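# Remove stained block from edge-standing row, close the gap

## Task

Pull the block with the yellow-brown stain out of the row of on-edge blocks and lay it down flat on a clear part of the bench, well apart from the row; then push the row together so that the grey blocks once more stand with their faces touching. Nothing may end up off the table, and the result must hold after the robot lets go.

## Robot and tools

Robot: two arms, left_arm and right_arm, each ending in a sixteen-motor four-digit hand (left arm a left hand, right arm a right hand, mirror images). Cameras: cam_head_left, cam_head_right, cam_high, cam_left_wrist, cam_right_wrist, each 672x504.

Scene frame: origin at table-top height, halfway between the nominal arm bases; +z up, +x forward over the table, +y toward the left_arm. Actual bases: left_arm at (-0.021, +0.263, +0.033) m, right_arm at (+0.042, -0.239, +0.048) m, both yawed very slightly. Reported hand positions and orientations can be a few cm off, worse at long reach.

Hand point axes (right hand): +z runs along straight fingers toward the tips; +x goes across the palm away from the thumb (on the left hand +x points toward the thumb); +y points out of the palm face, and the palm surface sits at y = -0.062 m. Fingers curl toward +y. Straight fingertips end about 0.139 m past the knuckles (knuckles at z = -0.017). A rigid mast near the wrist on the palm side can strike things.

execute_actions(actions, cameras). actions is a list of actions; each action is a list of 1 to 15 rows; each row is one 1/30 s control step, so an action lasts 0.5 s; a short action repeats its final row. Every row carries 48 numbers, all in [-1, 1], covering both arms even when one is idle: first left_arm dx, dy, dz, rx, ry, rz, then 16 left hand motor numbers, then left current_limit, left speed; then the same 24 for the right arm.

Arm numbers (dx..rz) are offsets, not poses: each row gives the displacement from that arm's Hand target as it stood when the action began, expressed in that Hand target's own axes. Rows inside one action are not cumulative; all count from the action's start. A new action starts from the updated target, so sending the same offset twice moves twice. Scale: 1.0 equals 0.6 m for dx, dy, dz, and 180 degrees for the rotation vector rx, ry, rz. Commanded orientation is clipped to within 40 degrees of the measured one. The hand often stops short of the target; an all-zero action re-requests it, and any remaining gap can be sent as a new offset. The right arm sags under load, so aim slightly high.

Hand numbers are absolute goals, not offsets. Order of the 16: index_mcp, index_abd, index_pip, index_dip, thumb_cmc, thumb_axl, thumb_mcp, thumb_ipl, middle_mcp, middle_abd, middle_pip, middle_dip, ring_mcp, ring_abd, ring_pip, ring_dip. Each maps linearly between its hinge's two stops. Open hand: +0.75, +0.00, +0.58, +0.70, +0.71, +0.68, +0.23, +0.17, +0.75, +0.00, +0.58, +0.70, +0.75, +0.00, +0.58, +0.70. Moving finger mcp/pip/dip toward -1 curls the finger; thumb_cmc toward -1 brings the thumb round in front of the palm. A zero is a real goal; to keep a hand unchanged, resend its hand_goal, hand_current_limit and hand_speed. current_limit maps -1..+1 to 0..550 mA (floor 11 mA); speed sets motor speed as (speed+1)/2 of 8.5 rad/s. Initial values: current_limit +0.4, speed -0.6; they persist until changed. A finger presses only while its goal lies past the object's surface.

cameras: list of names, ["all"], or []. Omitted or null gives all images for an empty actions list and none otherwise. An unknown name voids the call. An empty actions list just reports state.

Results: per arm, end_effector_position (m) and end_effector_quat_wxyz in the scene frame; Hand target (the last commanded, clipped pose, base for the next offsets); joint positions, velocities (may be reported as within noise), torques (offset, scaled, noisy; numbers 3 and 4 wrap at ±28 N m); per hand, hand_goal, hand_measured, hand_current_ma (positive pushes toward -1), hand_state per motor (moving, goal, blocked, overload), hand_current_limit, hand_speed. MOTOR HOT and OVER-TEMPERATURE FAULT lines warn of heating. A call returns when the robot is still, at most 3 s after the last action.

zoom_image(camera, region): enlarges part of the most recent full image of a listed camera; region [x0, y0, x1, y1] in pixels from the top-left, no more than 504 by 504.

read_manual(section): returns licence text only ("licences"); does not move anything.

finished_scene(scene): ends the scene permanently; scene is 1 and optional.

Avoid: dropping or releasing moving parts, slamming or hard pushing, knocking fixed or heavy objects, letting anything fall far or off the table, and any contact between the two arms or hands (one hand gripping the other counts). Finger motors held at 495 mA or more for 5 s shut down for 10 s. Long loads, stretched-out arms or pushing against unreachable targets heat motors; at 100 °C the arm goes limp for 30 to 60 s. During an arm stop, hand commands are discarded. Loose objects may get brief external nudges. Smooth, low-effort motion is preferred.

Each tool is called after "Request:" in YAML: its name, and indented under it one key for each argument.

## Session

Request:
execute_actions:
  actions: []

Scene clock: 0.00 s.
left_arm: end_effector_position=(+0.3361, +0.2896, +0.3303) hand_goal=(+0.754, +0.000, +0.576, +0.696, +0.714, +0.678, +0.226, +0.168, +0.754, +0.000, +0.576, +0.696, +0.754, +0.000, +0.576, +0.696) hand_measured=(+0.754, +0.000, +0.576, +0.696, +0.714, +0.678, +0.226, +0.168, +0.754, +0.000, +0.576, +0.696, +0.754, +0.000, +0.576, +0.696) hand_current_ma=(+0, +0, +0, +0, +0, +0, +0, +0, +0, +0, +0, +0, +0, +0, +0, +0) hand_state=(overload, goal, goal, goal, goal, goal, goal, goal, goal, goal, goal, goal, goal, goal, goal, goal) hand_current_limit=0.40 hand_speed=-0.60 end_effector_quat_wxyz=(-0.015, +0.400, +0.914, +0.059) | right_arm: end_effector_position=(+0.3311, -0.3543, +0.3325) hand_goal=(+0.754, +0.000, +0.576, +0.696, +0.714, +0.678, +0.226, +0.168, +0.754, +0.000, +0.576, +0.696, +0.754, +0.000, +0.576, +0.696) hand_measured=(+0.754, +0.000, +0.576, +0.696, +0.714, +0.678, +0.226, +0.168, +0.754, +0.000, +0.576, +0.696, +0.754, +0.000, +0.576, +0.696) hand_current_ma=(+0, +0, +0, +0, +0, +0, +0, +0, +0, +0, +0, +0, +0, +0, +0, +0) hand_state=(goal, goal, goal, goal, goal, goal, goal, goal, goal, goal, goal, goal, goal, goal, goal, goal) hand_current_limit=0.40 hand_speed=-0.60 end_effector_quat_wxyz=(+0.044, +0.847, +0.453, +0.274)
Joint positions: left_arm=[-0.195 1.164 1.238 -1.653 -0.122 -0.962] | right_arm=[-0.454 0.652 0.827 -1.337 -0.398 0.19]
Joint velocities: within noise
Joint torques (N m): no reading
Heat: left arm: hottest shoulder 34 °C; right arm: hottest waist 37 °C.
Hand target: left_arm +0.3414, +0.2885, +0.3418; -0.001, +0.400, +0.915, +0.062 | right_arm +0.3337, -0.3558, +0.3442; +0.053, +0.844, +0.454, +0.280

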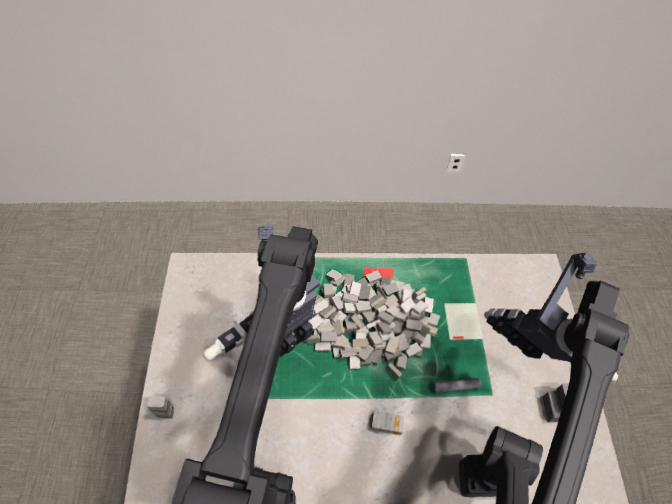

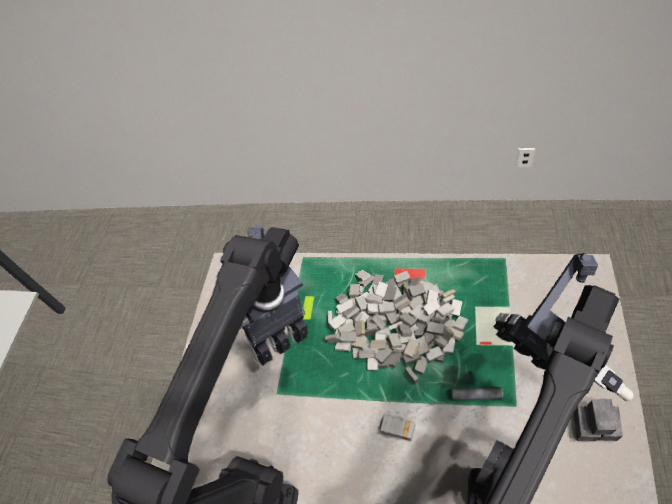

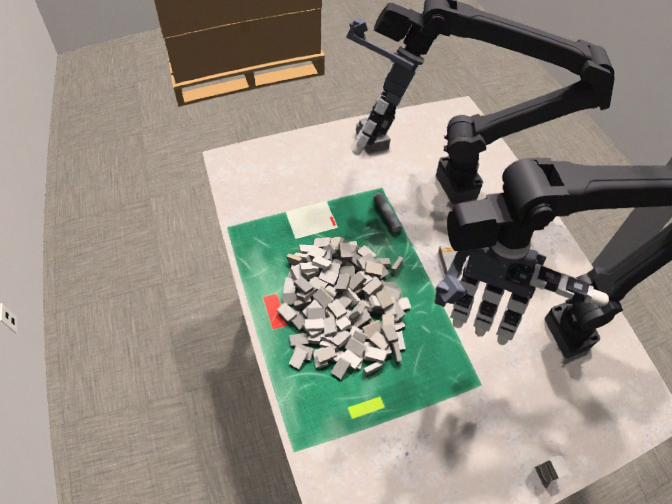

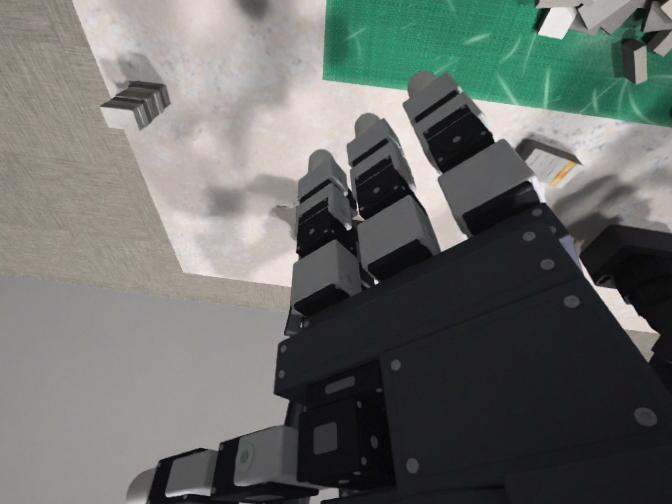

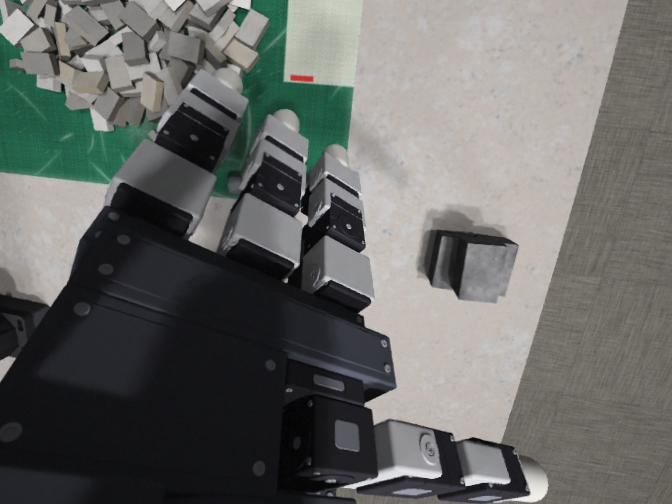

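Request:
zoom_image:
  camera: "cam_head_left"
  region: [340, 390, 440, 465]

Request:
zoom_image:
  camera: "cam_head_right"
  region: [350, 390, 450, 465]

Request:
zoom_image:
  camera: "cam_left_wrist"
  region: [500, 120, 620, 210]

Request:
zoom_image:
  camera: "cam_left_wrist"
  region: [80, 60, 200, 150]

Scaled by 5.040 from the camera's 672x504 image, which has a finer 960x720 frame.

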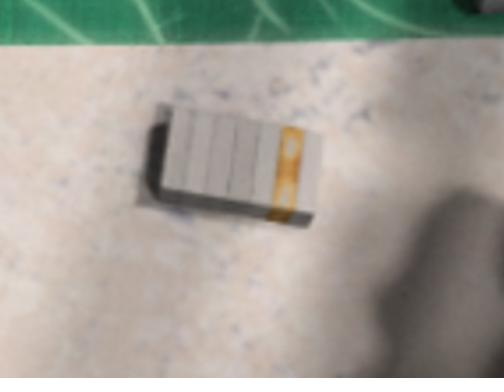

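Scaled by 5.040 from the camera's 672x504 image, which has a finer 960x720 frame.

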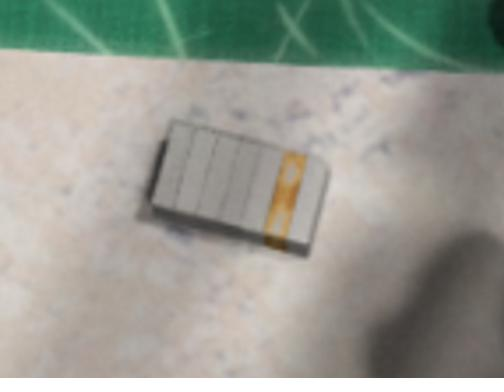

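Scaled by 4.200 from the camera's 672x504 image, which has a finer 960x720 frame.

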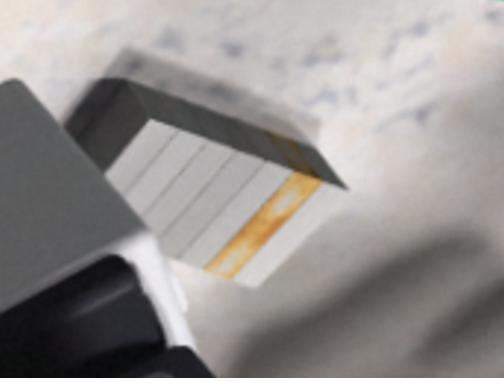

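Scaled by 4.200 from the camera's 672x504 image, which has a finer 960x720 frame.

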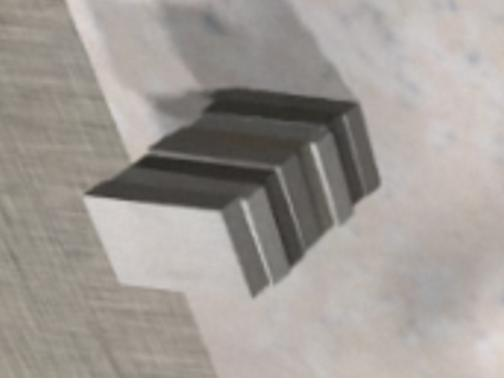

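Request:
execute_actions:
  actions:
    - [[0.037,0.035,-0.0074,0,0,0,0.75,0,0.58,0.7,0.71,0.68,0.23,0.17,0.75,0,0.58,0.7,0.75,0,0.58,0.7,0.4,-0.6,0.011,-0.0165,0.0026,0.0066,0.0012,-0.0199,0.75,0,0.58,0.7,0.71,0.68,0.23,0.17,0.75,0,-0.9,-0.7,0.75,0,0.58,0.7,0.4,-0.6]]
    - [[0.037,0.035,-0.0074,0,0,0,0.75,0,0.58,0.7,0.71,0.68,0.23,0.17,0.75,0,0.58,0.7,0.75,0,0.58,0.7,0.4,-0.6,0.028,-0.0367,0.007,0.0154,0.0029,-0.0464,0.75,0,0.58,0.7,0.71,0.68,0.23,0.17,0.75,0,-0.9,-0.7,0.75,0,0.58,0.7,0.4,-0.6]]
    - [[0.037,0.035,-0.0074,0,0,0,0.75,0,0.58,0.7,0.71,0.68,0.23,0.17,0.75,0,0.58,0.7,0.75,0,0.58,0.7,0.4,-0.6,0.0518,-0.0501,0.0141,0.0242,0.0046,-0.0729,0.75,0,0.58,0.7,0.71,0.68,0.23,0.17,0.75,0,-0.9,-0.7,0.75,0,0.58,0.7,0.4,-0.6]]
    - [[0.037,0.035,-0.0074,0,0,0,0.75,0,0.58,0.7,0.71,0.68,0.23,0.17,0.75,0,0.58,0.7,0.75,0,0.58,0.7,0.4,-0.6,0.0783,-0.0456,0.0232,0.0308,0.0058,-0.0928,0.75,0,0.58,0.7,0.71,0.68,0.23,0.17,0.75,0,-0.9,-0.7,0.75,0,0.58,0.7,0.4,-0.6]]

Scene clock: 364.50 s.
left_arm: end_effector_position=(+0.3342, +0.4090, +0.3497) hand_goal=(+0.750, +0.000, +0.580, +0.700, +0.710, +0.680, +0.230, +0.170, +0.750, +0.000, +0.580, +0.700, +0.750, +0.000, +0.580, +0.700) hand_measured=(+0.754, +0.000, +0.578, +0.698, +0.712, +0.678, +0.224, +0.168, +0.750, +0.000, +0.578, +0.698, +0.750, +0.000, +0.578, +0.698) hand_current_ma=(+0, +0, -6, -6, +5, -8, -24, -9, +0, +0, -6, -7, +0, +0, -4, -6) hand_state=(overload, goal, goal, goal, goal, goal, goal, goal, goal, goal, goal, goal, goal, goal, goal, goal) hand_current_limit=0.40 hand_speed=-0.60 end_effector_quat_wxyz=(-0.016, +0.395, +0.917, +0.055) | right_arm: end_effector_position=(+0.2936, -0.2247, +0.3220) hand_goal=(+0.750, +0.000, +0.580, +0.700, +0.710, +0.680, +0.230, +0.170, +0.750, +0.000, -0.900, -0.700, +0.750, +0.000, +0.580, +0.700) hand_measured=(+0.752, +0.002, +0.578, +0.698, +0.714, +0.678, +0.226, +0.168, +0.752, +0.000, -0.894, -0.698, +0.752, +0.002, +0.578, +0.698) hand_current_ma=(+0, +0, +0, +0, +1, +0, -2, -1, +0, +0, +1, +0, +0, +0, +0, +0) hand_state=(goal, goal, goal, goal, goal, goal, goal, goal, goal, goal, goal, goal, goal, goal, goal, goal) hand_current_limit=0.40 hand_speed=-0.60 end_effector_quat_wxyz=(+0.039, +0.624, +0.752, +0.209)
Joint positions: left_arm=[0.19 1.152 1.283 -1.667 -0.11 -0.588] | right_arm=[-0.159 0.514 0.78 -1.553 -0.325 -0.324]
Joint torques (N m): left_arm=[1.85 -6.12 11.93 0.29 -0.24 0.03] | right_arm=[-0.44 0.03 9.37 0.2 -0.19 -0.14]
Heat: left arm: hottest elbow 42 °C; right arm: hottest elbow 42 °C.
Hand target: left_arm +0.3415, +0.4078, +0.3733; -0.001, +0.400, +0.915, +0.062 | right_arm +0.2914, -0.2241, +0.3217; +0.039, +0.621, +0.755, +0.206
Off the commanded pose: left_arm 0.025 m, 2 deg | right_arm 0.002 m, 1 deg.
joint sent to its limit (left arm) — joint 4 (wrist pitch), lower limit. The joint targets still meet the commanded pose.

Request:
execute_actions:
  actions:
    - [[0,0,0.03,0,0,0,0.75,0,0.58,0.7,0.71,0.68,0.23,0.17,0.75,0,0.58,0.7,0.75,0,0.58,0.7,0.4,-0.6,0.0935,-0.0202,0.0378,0.033,0.0062,-0.0995,0.75,0,0.58,0.7,0.71,0.68,0.23,0.17,0.75,0,-0.9,-0.7,0.75,0,0.58,0.7,0.4,-0.6]]
    - [[0,0,0.01,0,0,0,0.75,0,0.58,0.7,0.71,0.68,0.23,0.17,0.75,0,0.58,0.7,0.75,0,0.58,0.7,0.4,-0.6,0.094,0.0127,0.043,0.033,0.0062,-0.0995,0.75,0,0.58,0.7,0.71,0.68,0.23,0.17,0.75,0,-0.9,-0.7,0.75,0,0.58,0.7,0.4,-0.6]]
    - [[0,0,0,0,0,0,0.75,0,0.58,0.7,0.71,0.68,0.23,0.17,0.75,0,0.58,0.7,0.75,0,0.58,0.7,0.4,-0.6,0.0788,0.0411,0.0437,0.0308,0.0058,-0.0928,0.75,0,0.58,0.7,0.71,0.68,0.23,0.17,0.75,0,-0.9,-0.7,0.75,0,0.58,0.7,0.4,-0.6]]
    - [[0,0,0,0,0,0,0.75,0,0.58,0.7,0.71,0.68,0.23,0.17,0.75,0,0.58,0.7,0.75,0,0.58,0.7,0.4,-0.6,0.0494,0.0507,0.0295,0.0242,0.0046,-0.0729,0.75,0,0.58,0.7,0.71,0.68,0.23,0.17,0.75,0,-0.9,-0.7,0.75,0,0.58,0.7,0.4,-0.6]]
  cameras: ["cam_right_wrist","cam_head_left"]

Scene clock: 394.87 s.
left_arm: end_effector_position=(+0.3391, +0.4089, +0.3472) hand_goal=(+0.750, +0.000, +0.580, +0.700, +0.710, +0.680, +0.230, +0.170, +0.750, +0.000, +0.580, +0.700, +0.750, +0.000, +0.580, +0.700) hand_measured=(+0.754, +0.000, +0.578, +0.698, +0.712, +0.678, +0.224, +0.168, +0.750, +0.000, +0.578, +0.698, +0.750, +0.000, +0.578, +0.698) hand_current_ma=(+0, +0, -6, -6, +5, -8, -24, -9, +0, +0, -6, -7, +0, +0, -4, -6) hand_state=(overload, goal, goal, goal, goal, goal, goal, goal, goal, goal, goal, goal, goal, goal, goal, goal) hand_current_limit=0.40 hand_speed=-0.60 end_effector_quat_wxyz=(-0.008, +0.398, +0.915, +0.058) | right_arm: end_effector_position=(+0.2184, -0.0203, +0.2378) hand_goal=(+0.750, +0.000, +0.580, +0.700, +0.710, +0.680, +0.230, +0.170, +0.750, +0.000, -0.900, -0.700, +0.750, +0.000, +0.580, +0.700) hand_measured=(+0.750, +0.000, +0.578, +0.698, +0.710, +0.678, +0.226, +0.168, +0.752, +0.000, -0.896, -0.698, +0.750, +0.000, +0.578, +0.698) hand_current_ma=(+0, +0, +0, +0, +0, +0, -1, +0, +0, +0, +1, +0, +0, +0, +0, +0) hand_state=(goal, goal, goal, goal, goal, goal, goal, goal, goal, goal, goal, goal, goal, goal, goal, goal) hand_current_limit=0.40 hand_speed=-0.60 end_effector_quat_wxyz=(-0.014, +0.108, +0.994, +0.011)
Joint positions: left_arm=[0.19 1.152 1.274 -1.642 -0.107 -0.579] | right_arm=[0.799 0.822 0.774 -1.523 -0.036 -0.584]
Joint torques (N m): left_arm=[2.49 -5.77 8.5 1.07 -0.2 0.03] | right_arm=[-0.85 -4.19 12.37 0.29 0.05 -0.09]
Heat: left arm: hottest elbow 44 °C; right arm: hottest elbow 40 °C.
Hand target: left_arm +0.3426, +0.4105, +0.3495; -0.002, +0.400, +0.915, +0.062 | right_arm +0.2294, -0.0115, +0.2612; +0.007, +0.105, +0.994, +0.034
Off the commanded pose: left_arm 0.005 m, 1 deg | right_arm 0.028 m, 4 deg.
Images, in order (width x height): cam_head_left 672x504, cam_right_wrist 672x504.

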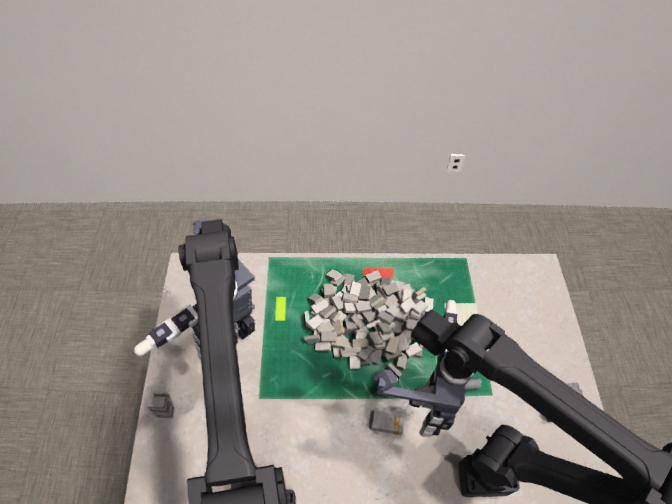

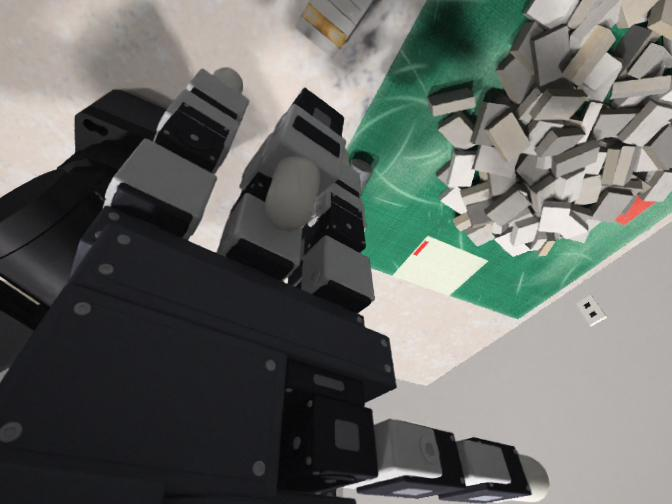

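Request:
zoom_image:
  camera: "cam_right_wrist"
  region: [260, 0, 420, 120]

Request:
zoom_image:
  camera: "cam_head_left"
  region: [350, 390, 450, 465]

Scaled by 3.150 from the camera's 672x504 image, which has a finer 960x720 frame.

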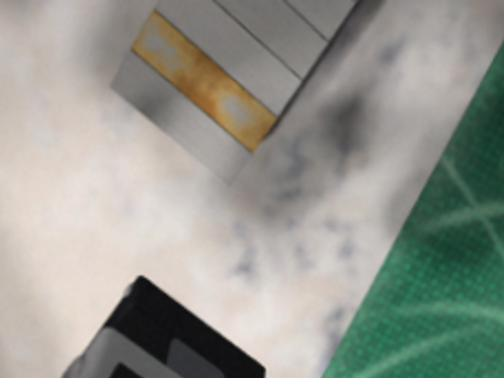

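Scaled by 5.040 from the camera's 672x504 image, which has a finer 960x720 frame.

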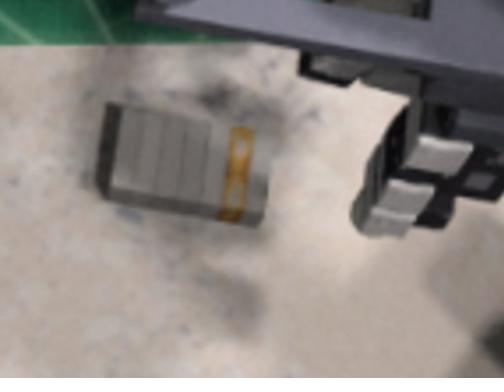

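Request:
execute_actions:
  actions:
    - [[0,0,0,0,0,0,0.75,0,0.58,0.7,0.71,0.68,0.23,0.17,0.75,0,0.58,0.7,0.75,0,0.58,0.7,0.4,-0.6,0.0122,0.0417,0.0345,0.011,0.0015,-0.01,0.75,0,0.58,0.7,0.71,0.68,0.23,0.17,1,0,1,1,0.75,0,0.58,0.7,0.4,-0.6]]
    - [[0,0,0,0,0,0,0.75,0,0.58,0.7,0.71,0.68,0.23,0.17,0.75,0,0.58,0.7,0.75,0,0.58,0.7,0.4,-0.6,0.0122,0.0417,0.0345,0.011,0.0015,-0.01,0.75,0,0.58,0.7,0.71,0.68,0.23,0.17,1,0,1,1,0.75,0,0.58,0.7,0.4,-0.6]]
  cameras: ["cam_right_wrist","cam_head_left","cam_high"]

Request:
zoom_image:
  camera: "cam_right_wrist"
  region: [200, 40, 400, 190]

Scene clock: 481.90 s.
left_arm: end_effector_position=(+0.3391, +0.4089, +0.3472) hand_goal=(+0.750, +0.000, +0.580, +0.700, +0.710, +0.680, +0.230, +0.170, +0.750, +0.000, +0.580, +0.700, +0.750, +0.000, +0.580, +0.700) hand_measured=(+0.754, +0.000, +0.578, +0.698, +0.712, +0.678, +0.224, +0.168, +0.750, +0.000, +0.578, +0.698, +0.750, +0.000, +0.578, +0.698) hand_current_ma=(+0, +0, -6, -6, +5, -8, -24, -9, +0, +0, -6, -7, +0, +0, -4, -6) hand_state=(overload, goal, goal, goal, goal, goal, goal, goal, goal, goal, goal, goal, goal, goal, goal, goal) hand_current_limit=0.40 hand_speed=-0.60 end_effector_quat_wxyz=(-0.008, +0.398, +0.915, +0.058) | right_arm: end_effector_position=(+0.2141, +0.0302, +0.2033) hand_goal=(+0.750, +0.000, +0.580, +0.700, +0.710, +0.680, +0.230, +0.170, +1.000, +0.000, +1.000, +1.000, +0.750, +0.000, +0.580, +0.700) hand_measured=(+0.750, +0.000, +0.578, +0.698, +0.710, +0.678, +0.226, +0.168, +0.996, +0.000, +0.994, +0.996, +0.750, +0.000, +0.578, +0.698) hand_current_ma=(+0, +0, +0, +0, +0, +0, -1, +0, -1, +0, -2, -1, +0, +0, +0, +0) hand_state=(goal, goal, goal, goal, goal, goal, goal, goal, goal, goal, goal, goal, goal, goal, goal, goal) hand_current_limit=0.40 hand_speed=-0.60 end_effector_quat_wxyz=(-0.016, +0.068, +0.997, -0.020)
Joint positions: left_arm=[0.19 1.152 1.274 -1.642 -0.107 -0.579] | right_arm=[0.963 0.993 0.786 -1.415 -0.005 -0.499]
Joint torques (N m): left_arm=[2.32 -5.71 8.57 1.1 -0.21 0.03] | right_arm=[-0.5 -6.01 11.7 0.12 0.13 0.13]
Heat: left arm: hottest elbow 41 °C; right arm: hottest elbow 43 °C.
Hand target: left_arm +0.3426, +0.4105, +0.3495; -0.002, +0.400, +0.915, +0.062 | right_arm +0.2252, +0.0424, +0.2225; -0.001, +0.073, +0.997, +0.000
Off the commanded pose: left_arm 0.005 m, 1 deg | right_arm 0.025 m, 3 deg.
Images, in order (width x height): cam_head_left 672x504, cam_high 672x504, cam_right_wrist 672x504.

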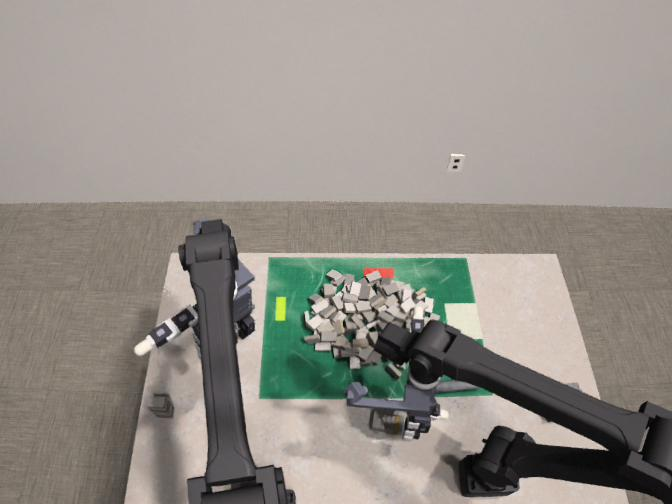

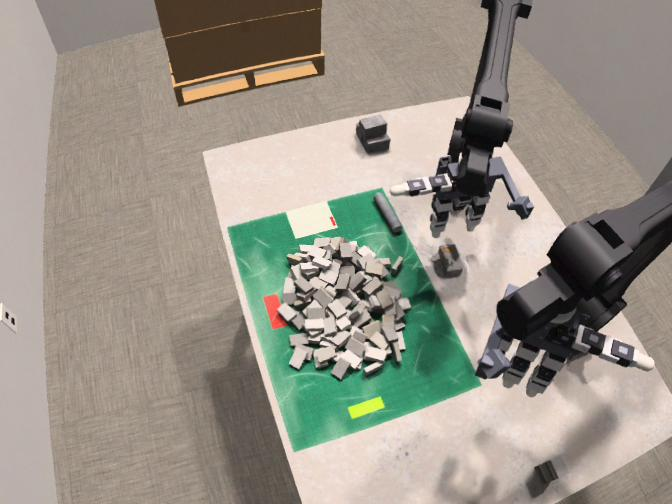

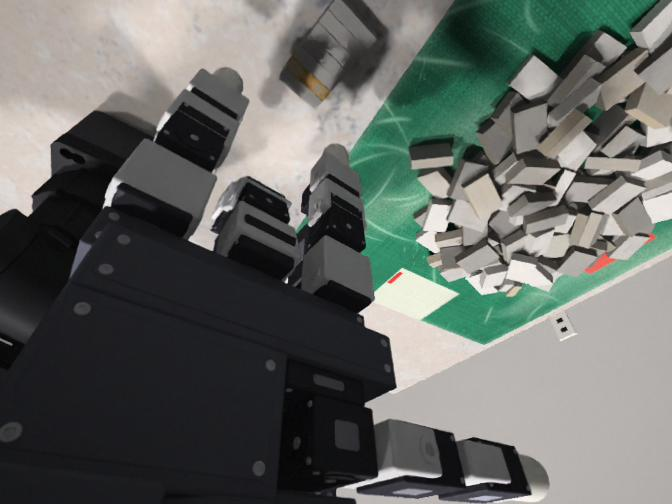

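Scaled by 2.520 from the camera's 672x504 image, which has a finer 960x720 frame.

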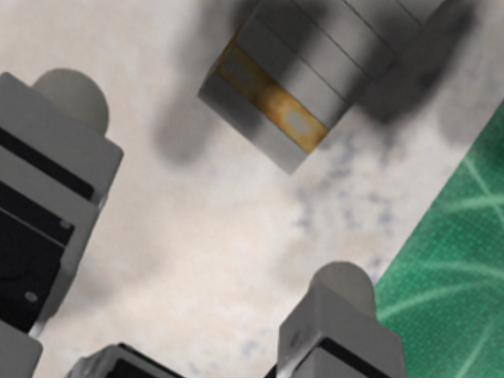

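Request:
execute_actions:
  actions:
    - [[0,0,0,0,0,0,0.75,0,0.58,0.7,0.71,0.68,0.23,0.17,0.75,0,0.58,0.7,0.75,0,0.58,0.7,0.4,-0.6,-0.0012,0.004,0.038,-0.0067,-0.0047,0.004,0.75,0,0.58,0.7,0.71,0.68,0.23,0.17,1,0,1,1,0.75,0,0.58,0.7,0.4,-0.6]]
    - [[0,0,0,0,0,0,0.75,0,0.58,0.7,0.71,0.68,0.23,0.17,0.75,0,0.58,0.7,0.75,0,0.58,0.7,0.4,-0.6,-0.0012,0.004,0.038,-0.0067,-0.0047,0.004,0.75,0,0.58,0.7,0.71,0.68,0.23,0.17,1,0,1,1,0.75,0,0.58,0.7,0.4,-0.6]]
  cameras: ["cam_right_wrist","cam_head_left","cam_high"]

Request:
zoom_image:
  camera: "cam_right_wrist"
  region: [200, 40, 400, 190]

Request:
zoom_image:
  camera: "cam_high"
  region: [390, 170, 510, 290]

Scene clock: 532.87 s.
left_arm: end_effector_position=(+0.3391, +0.4089, +0.3472) hand_goal=(+0.750, +0.000, +0.580, +0.700, +0.710, +0.680, +0.230, +0.170, +0.750, +0.000, +0.580, +0.700, +0.750, +0.000, +0.580, +0.700) hand_measured=(+0.754, +0.000, +0.578, +0.698, +0.712, +0.678, +0.224, +0.168, +0.750, +0.000, +0.578, +0.698, +0.750, +0.000, +0.578, +0.698) hand_current_ma=(+0, +0, -6, -6, +5, -8, -24, -9, +0, +0, -6, -7, +0, +0, -4, -6) hand_state=(overload, goal, goal, goal, goal, goal, goal, goal, goal, goal, goal, goal, goal, goal, goal, goal) hand_current_limit=0.40 hand_speed=-0.60 end_effector_quat_wxyz=(-0.008, +0.398, +0.915, +0.058) | right_arm: end_effector_position=(+0.2266, +0.0427, +0.1777) hand_goal=(+0.750, +0.000, +0.580, +0.700, +0.710, +0.680, +0.230, +0.170, +1.000, +0.000, +1.000, +1.000, +0.750, +0.000, +0.580, +0.700) hand_measured=(+0.750, +0.000, +0.580, +0.698, +0.710, +0.678, +0.226, +0.168, +0.996, +0.000, +0.996, +0.998, +0.750, +0.000, +0.578, +0.698) hand_current_ma=(+0, +0, +0, +0, +0, +0, -1, +0, -1, +0, -1, +0, +0, +0, +0, +0) hand_state=(goal, goal, goal, goal, goal, goal, goal, goal, goal, goal, goal, goal, goal, goal, goal, goal) hand_current_limit=0.40 hand_speed=-0.60 end_effector_quat_wxyz=(+0.013, +0.085, +0.996, +0.018)
Joint positions: left_arm=[0.19 1.152 1.274 -1.642 -0.107 -0.579] | right_arm=[0.97 0.998 0.698 -1.226 0.004 -0.457]
Joint torques (N m): left_arm=[2.37 -5.66 8.57 1.09 -0.2 0.04] | right_arm=[0.15 -4.95 8.8 0.43 0.13 0.12]
Heat: left arm: hottest elbow 40 °C; right arm: hottest elbow 42 °C.
Hand target: left_arm +0.3426, +0.4105, +0.3495; -0.002, +0.400, +0.915, +0.062 | right_arm +0.2278, +0.0474, +0.1769; +0.016, +0.086, +0.996, +0.020
Off the commanded pose: left_arm 0.005 m, 1 deg | right_arm 0.005 m, 0 deg.
Images, in order (width x height): cam_head_left 672x504, cam_high 672x504, cam_right_wrist 672x504.

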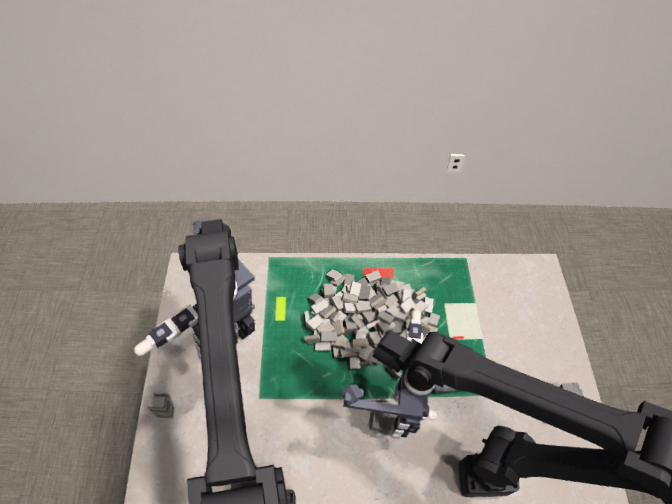

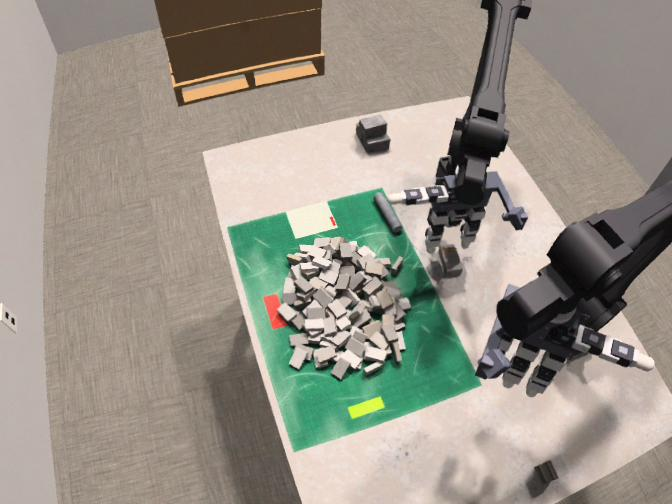

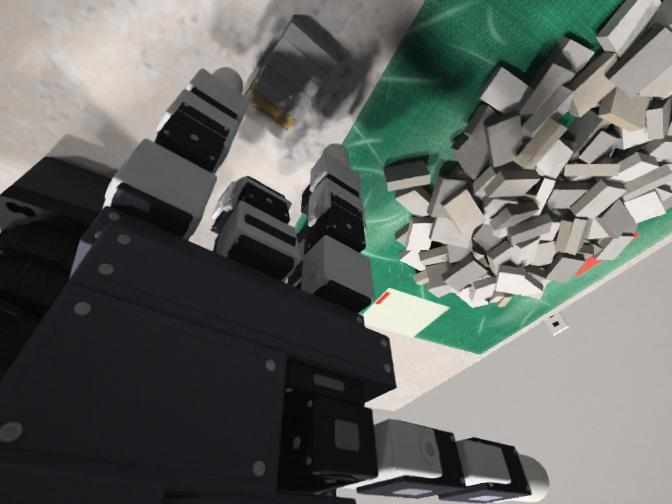

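Scaled by 2.520 from the camera's 672x504 image, which has a finer 960x720 frame.

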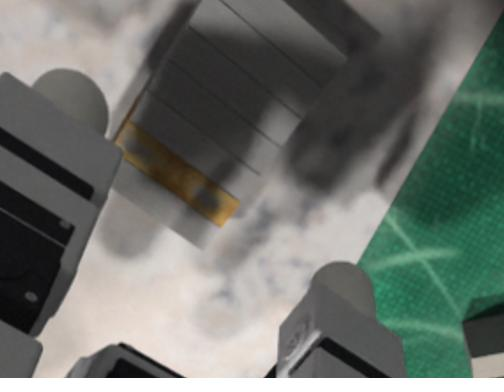

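Scaled by 4.200 from the camera's 672x504 image, which has a finer 960x720 frame.

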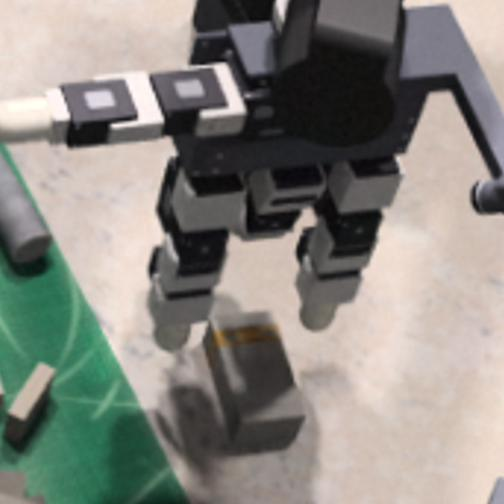

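Request:
execute_actions:
  actions:
    - [[0,0,0,0,0,0,0.75,0,0.58,0.7,0.71,0.68,0.23,0.17,0.75,0,0.58,0.7,0.75,0,0.58,0.7,0.4,-0.6,0.0047,-0.0098,0.0226,0.006,0.0036,0.0016,0.75,0,0.58,0.7,0.71,0.68,0.23,0.17,1,0,1,1,0.75,0,0.58,0.7,0.4,-0.6]]
    - [[0,0,0,0,0,0,0.75,0,0.58,0.7,0.71,0.68,0.23,0.17,0.75,0,0.58,0.7,0.75,0,0.58,0.7,0.4,-0.6,0.0047,-0.0098,0.0226,0.006,0.0036,0.0016,0.75,0,0.58,0.7,0.71,0.68,0.23,0.17,1,0,1,1,0.75,0,0.58,0.7,0.4,-0.6]]
  cameras: ["cam_right_wrist","cam_high"]

Request:
zoom_image:
  camera: "cam_right_wrist"
  region: [200, 60, 360, 180]

Request:
zoom_image:
  camera: "cam_high"
  region: [400, 200, 500, 280]

Scene clock: 564.77 s.
left_arm: end_effector_position=(+0.3391, +0.4089, +0.3472) hand_goal=(+0.750, +0.000, +0.580, +0.700, +0.710, +0.680, +0.230, +0.170, +0.750, +0.000, +0.580, +0.700, +0.750, +0.000, +0.580, +0.700) hand_measured=(+0.754, +0.000, +0.578, +0.698, +0.712, +0.678, +0.224, +0.168, +0.750, +0.000, +0.578, +0.698, +0.750, +0.000, +0.578, +0.698) hand_current_ma=(+0, +0, -6, -6, +5, -8, -24, -9, +0, +0, -6, -7, +0, +0, -4, -6) hand_state=(overload, goal, goal, goal, goal, goal, goal, goal, goal, goal, goal, goal, goal, goal, goal, goal) hand_current_limit=0.40 hand_speed=-0.60 end_effector_quat_wxyz=(-0.008, +0.398, +0.915, +0.058) | right_arm: end_effector_position=(+0.2216, +0.0342, +0.1526) hand_goal=(+0.750, +0.000, +0.580, +0.700, +0.710, +0.680, +0.230, +0.170, +1.000, +0.000, +1.000, +1.000, +0.750, +0.000, +0.580, +0.700) hand_measured=(+0.750, +0.000, +0.580, +0.698, +0.710, +0.678, +0.226, +0.168, +0.996, +0.000, +0.996, +0.998, +0.750, +0.000, +0.578, +0.698) hand_current_ma=(+0, +0, +0, +0, +0, +0, -1, +0, -1, +0, -1, +0, +0, +0, +0, +0) hand_state=(goal, goal, goal, goal, goal, goal, goal, goal, goal, goal, goal, goal, goal, goal, goal, goal) hand_current_limit=0.40 hand_speed=-0.60 end_effector_quat_wxyz=(+0.004, +0.091, +0.996, +0.002)
Joint positions: left_arm=[0.19 1.152 1.274 -1.642 -0.107 -0.579] | right_arm=[0.97 1.02 0.651 -1.194 0.004 -0.447]
Joint torques (N m): left_arm=[2.49 -5.71 8.53 1.1 -0.21 0.04] | right_arm=[0.21 -4.66 8.1 0.35 -0.01 0.12]
Heat: left arm: hottest elbow 40 °C; right arm: hottest elbow 42 °C.
Hand target: left_arm +0.3426, +0.4105, +0.3495; -0.002, +0.400, +0.915, +0.062 | right_arm +0.2210, +0.0376, +0.1493; +0.003, +0.091, +0.996, +0.002
Off the commanded pose: left_arm 0.005 m, 1 deg | right_arm 0.005 m, 0 deg.
Images, in order (width x height): cam_high 672x504, cam_right_wrist 672x504.

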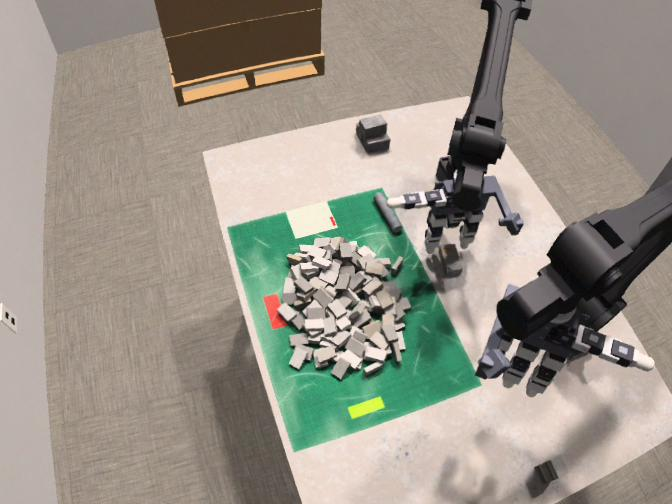

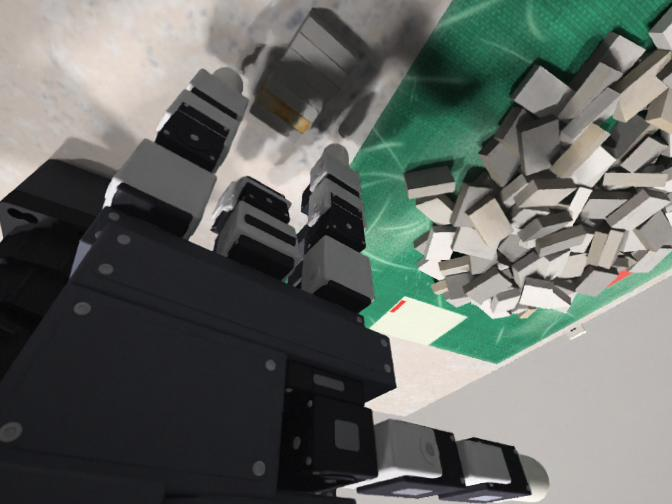

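Scaled by 3.150 from the camera's 672x504 image, which has a finer 960x720 frame.

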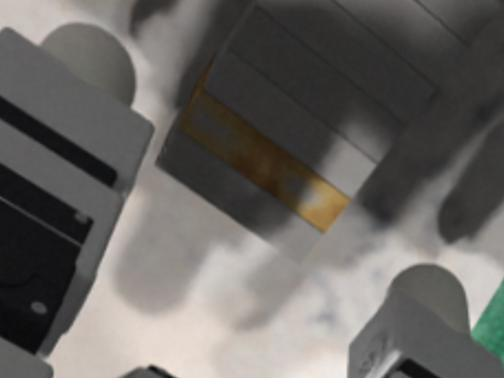

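Scaled by 5.040 from the camera's 672x504 image, which has a finer 960x720 frame.

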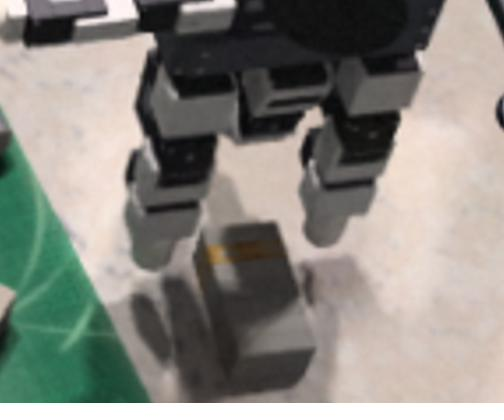

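Request:
execute_actions:
  actions:
    - [[0,0,0,0,0,0,0.75,0,0.58,0.7,0.71,0.68,0.23,0.17,0.75,0,0.58,0.7,0.75,0,0.58,0.7,0.4,-0.6,0.0047,-0.0033,0.0243,0,0,0,0.75,0,0.58,0.7,0.71,0.68,0.23,0.17,1,0,1,1,0.75,0,0.58,0.7,0.4,-0.6]]
  cameras: ["cam_right_wrist","cam_high"]

Request:
zoom_image:
  camera: "cam_right_wrist"
  region: [200, 60, 360, 180]

Request:
zoom_image:
  camera: "cam_high"
  region: [410, 215, 490, 275]

Scene clock: 612.17 s.
left_arm: end_effector_position=(+0.3391, +0.4089, +0.3472) hand_goal=(+0.750, +0.000, +0.580, +0.700, +0.710, +0.680, +0.230, +0.170, +0.750, +0.000, +0.580, +0.700, +0.750, +0.000, +0.580, +0.700) hand_measured=(+0.754, +0.000, +0.578, +0.698, +0.712, +0.678, +0.224, +0.168, +0.750, +0.000, +0.578, +0.698, +0.750, +0.000, +0.578, +0.698) hand_current_ma=(+0, +0, -6, -6, +5, -8, -24, -9, +0, +0, -6, -7, +0, +0, -4, -6) hand_state=(overload, goal, goal, goal, goal, goal, goal, goal, goal, goal, goal, goal, goal, goal, goal, goal) hand_current_limit=0.40 hand_speed=-0.60 end_effector_quat_wxyz=(-0.008, +0.398, +0.915, +0.058) | right_arm: end_effector_position=(+0.2185, +0.0329, +0.1378) hand_goal=(+0.750, +0.000, +0.580, +0.700, +0.710, +0.680, +0.230, +0.170, +1.000, +0.000, +1.000, +1.000, +0.750, +0.000, +0.580, +0.700) hand_measured=(+0.750, +0.000, +0.580, +0.698, +0.710, +0.678, +0.226, +0.168, +0.996, +0.000, +0.996, +0.998, +0.750, +0.000, +0.578, +0.698) hand_current_ma=(+0, +0, +0, +0, +0, +0, -1, +0, -1, +0, -1, +0, +0, +0, +0, +0) hand_state=(goal, goal, goal, goal, goal, goal, goal, goal, goal, goal, goal, goal, goal, goal, goal, goal) hand_current_limit=0.40 hand_speed=-0.60 end_effector_quat_wxyz=(+0.003, +0.091, +0.996, +0.002)
Joint positions: left_arm=[0.19 1.152 1.274 -1.642 -0.107 -0.579] | right_arm=[0.978 1.031 0.616 -1.149 0.004 -0.44]
Joint torques (N m): left_arm=[2.32 -5.66 8.53 1.09 -0.2 0.03] | right_arm=[0.15 -4.89 7.98 0.34 -0.02 0.12]
Heat: left arm: hottest elbow 40 °C; right arm: hottest elbow 39 °C.
Hand target: left_arm +0.3426, +0.4105, +0.3495; -0.002, +0.400, +0.915, +0.062 | right_arm +0.2179, +0.0362, +0.1346; +0.003, +0.091, +0.996, +0.002
Off the commanded pose: left_arm 0.005 m, 1 deg | right_arm 0.005 m, 0 deg.
Images, in order (width x height): cam_high 672x504, cam_right_wrist 672x504.

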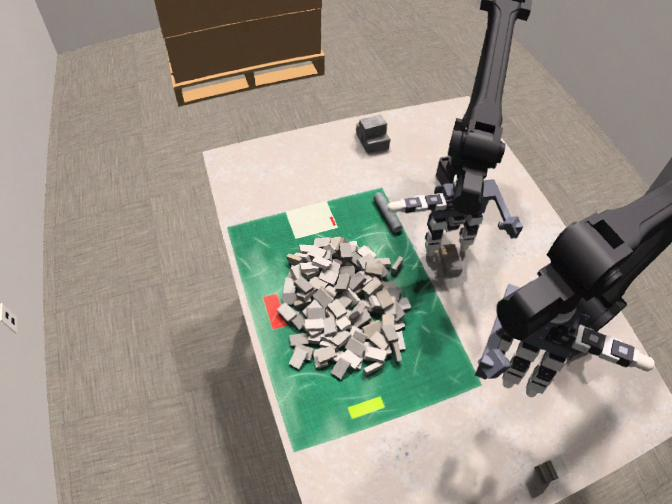

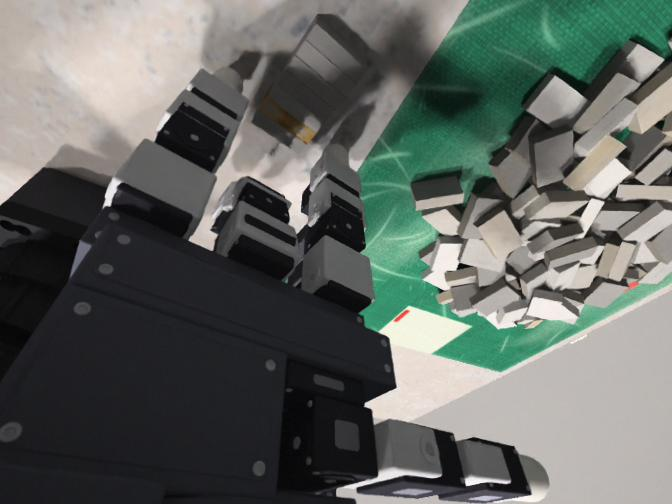

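Scaled by 3.150 from the camera's 672x504 image, which has a finer 960x720 frame.

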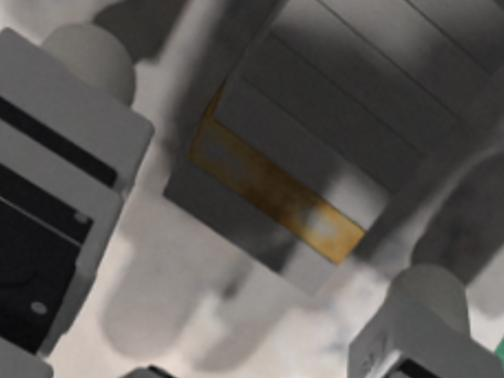

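Scaled by 6.300 from the camera's 672x504 image, which has a finer 960x720 frame.

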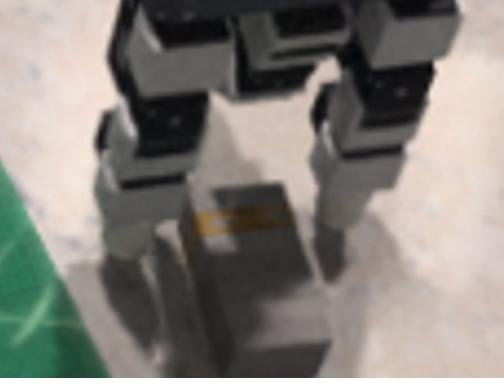

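Request:
zoom_image:
  camera: "cam_right_wrist"
  region: [245, 60, 305, 105]

Request:
zoom_image:
  camera: "cam_high"
  region: [425, 235, 475, 275]

Scaled by 8.400 from the camera's 672x504 image, which has a finer 960x720 frame.

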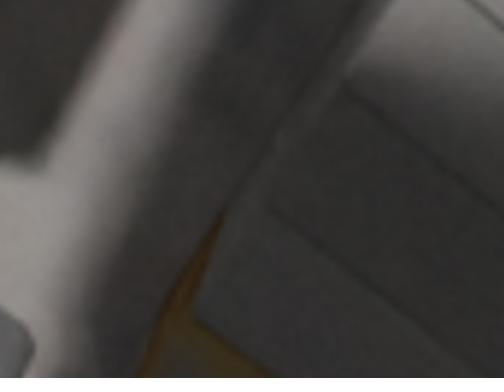

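Scaled by 10.080 from the camera's 672x504 image, which has a finer 960x720 frame.

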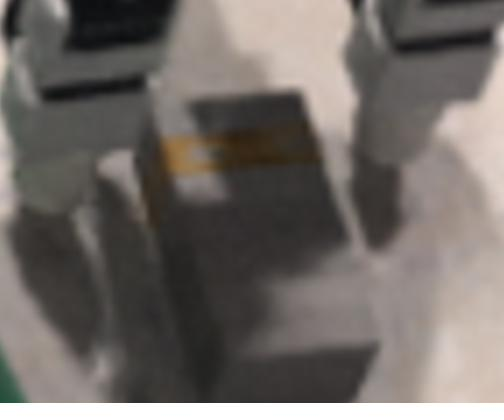

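Request:
execute_actions:
  actions:
    - [[0,0,0,0,0,0,0.75,0,0.58,0.7,0.71,0.68,0.23,0.17,0.75,0,0.58,0.7,0.75,0,0.58,0.7,0.4,-0.6,0,0.002,0.0125,0,0,0,0.75,0,0.58,0.7,0.71,0.68,0.23,0.17,1,0,1,1,0.75,0,0.58,0.7,0.4,-0.6]]
    - [[0,0,0,0,0,0,0.75,0,0.58,0.7,0.71,0.68,0.23,0.17,0.75,0,0.58,0.7,0.75,0,0.58,0.7,0.4,-0.6,0,0,0.008,0,0,0,0.75,0,0.58,0.7,0.71,0.68,0.23,0.17,1,0,1,1,0.75,0,0.58,0.7,0.4,-0.6]]
  cameras: ["cam_right_wrist","cam_high"]

Request:
zoom_image:
  camera: "cam_right_wrist"
  region: [200, 60, 360, 180]

Request:
zoom_image:
  camera: "cam_high"
  region: [425, 235, 475, 275]

Scene clock: 705.47 s.
left_arm: end_effector_position=(+0.3391, +0.4089, +0.3472) hand_goal=(+0.750, +0.000, +0.580, +0.700, +0.710, +0.680, +0.230, +0.170, +0.750, +0.000, +0.580, +0.700, +0.750, +0.000, +0.580, +0.700) hand_measured=(+0.754, +0.000, +0.578, +0.698, +0.712, +0.678, +0.224, +0.168, +0.750, +0.000, +0.578, +0.698, +0.750, +0.000, +0.578, +0.698) hand_current_ma=(+0, +0, -6, -6, +5, -8, -24, -9, +0, +0, -6, -7, +0, +0, -4, -6) hand_state=(overload, goal, goal, goal, goal, goal, goal, goal, goal, goal, goal, goal, goal, goal, goal, goal) hand_current_limit=0.40 hand_speed=-0.60 end_effector_quat_wxyz=(-0.008, +0.398, +0.915, +0.058) | right_arm: end_effector_position=(+0.2211, +0.0370, +0.1326) hand_goal=(+0.750, +0.000, +0.580, +0.700, +0.710, +0.680, +0.230, +0.170, +1.000, +0.000, +1.000, +1.000, +0.750, +0.000, +0.580, +0.700) hand_measured=(+0.760, -0.008, +0.588, +0.702, +0.710, +0.678, +0.226, +0.168, +0.996, +0.000, +0.996, +0.998, +0.750, +0.000, +0.578, +0.698) hand_current_ma=(+4, -2, +2, +0, +0, +0, -1, +0, -1, +0, -1, +0, +0, +0, +0, +0) hand_state=(goal, goal, goal, goal, goal, goal, goal, goal, goal, goal, goal, goal, goal, goal, goal, goal) hand_current_limit=0.40 hand_speed=-0.60 end_effector_quat_wxyz=(+0.007, +0.092, +0.996, +0.008)
Joint positions: left_arm=[0.19 1.152 1.274 -1.642 -0.107 -0.579] | right_arm=[0.98 1.046 0.607 -1.111 0.004 -0.436]
Joint torques (N m): left_arm=[2.37 -5.71 8.57 1.11 -0.21 0.03] | right_arm=[0.21 -4.25 6.97 0.57 -0.01 0.11]
Heat: left arm: hottest elbow 40 °C; right arm: hottest elbow 39 °C.
Hand target: left_arm +0.3426, +0.4105, +0.3495; -0.002, +0.400, +0.915, +0.062 | right_arm +0.2183, +0.0375, +0.1224; +0.003, +0.091, +0.996, +0.002
Off the commanded pose: left_arm 0.005 m, 1 deg | right_arm 0.011 m, 1 deg.
Images, in order (width x height): cam_high 672x504, cam_right_wrist 672x504.

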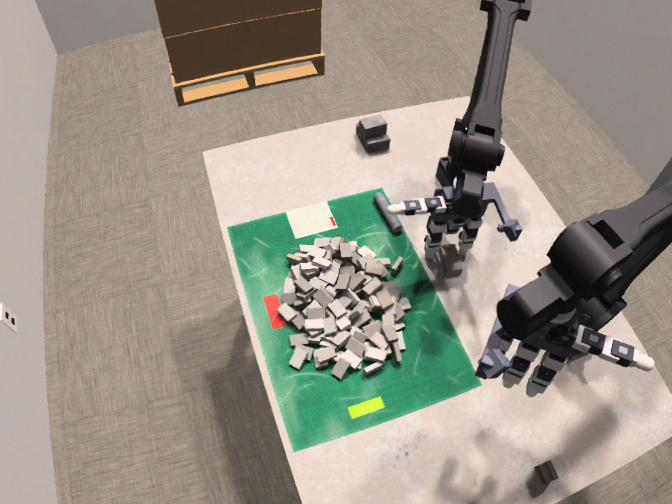

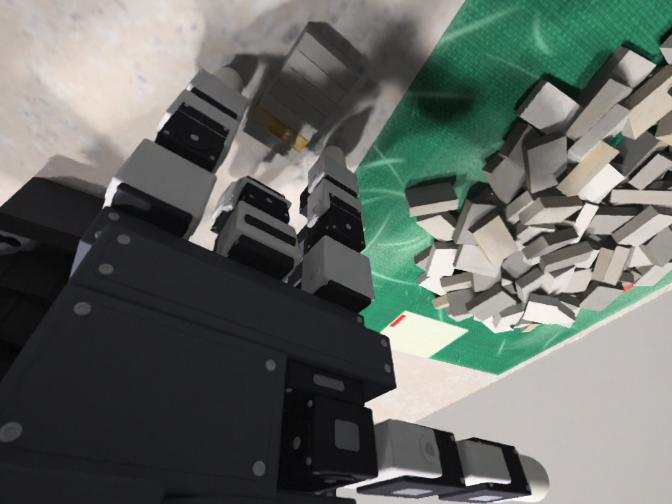

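Scaled by 3.150 from the camera's 672x504 image, which has a finer 960x720 frame.

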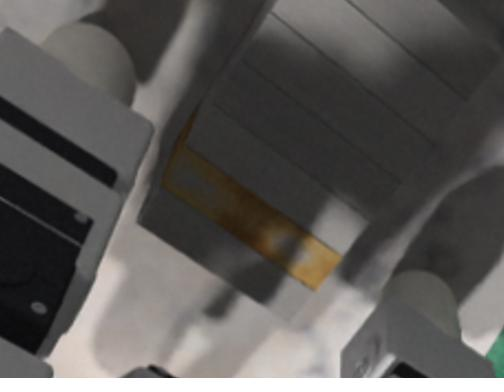

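Scaled by 10.080 from the camera's 672x504 image, which has a finer 960x720 frame.

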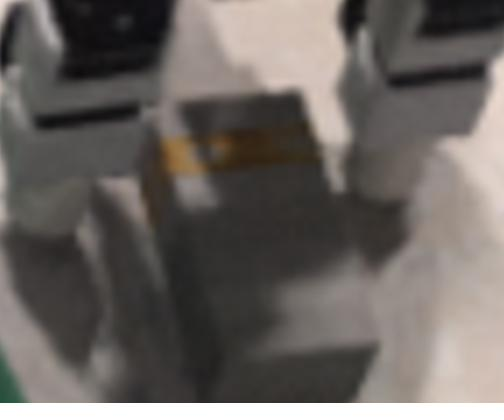

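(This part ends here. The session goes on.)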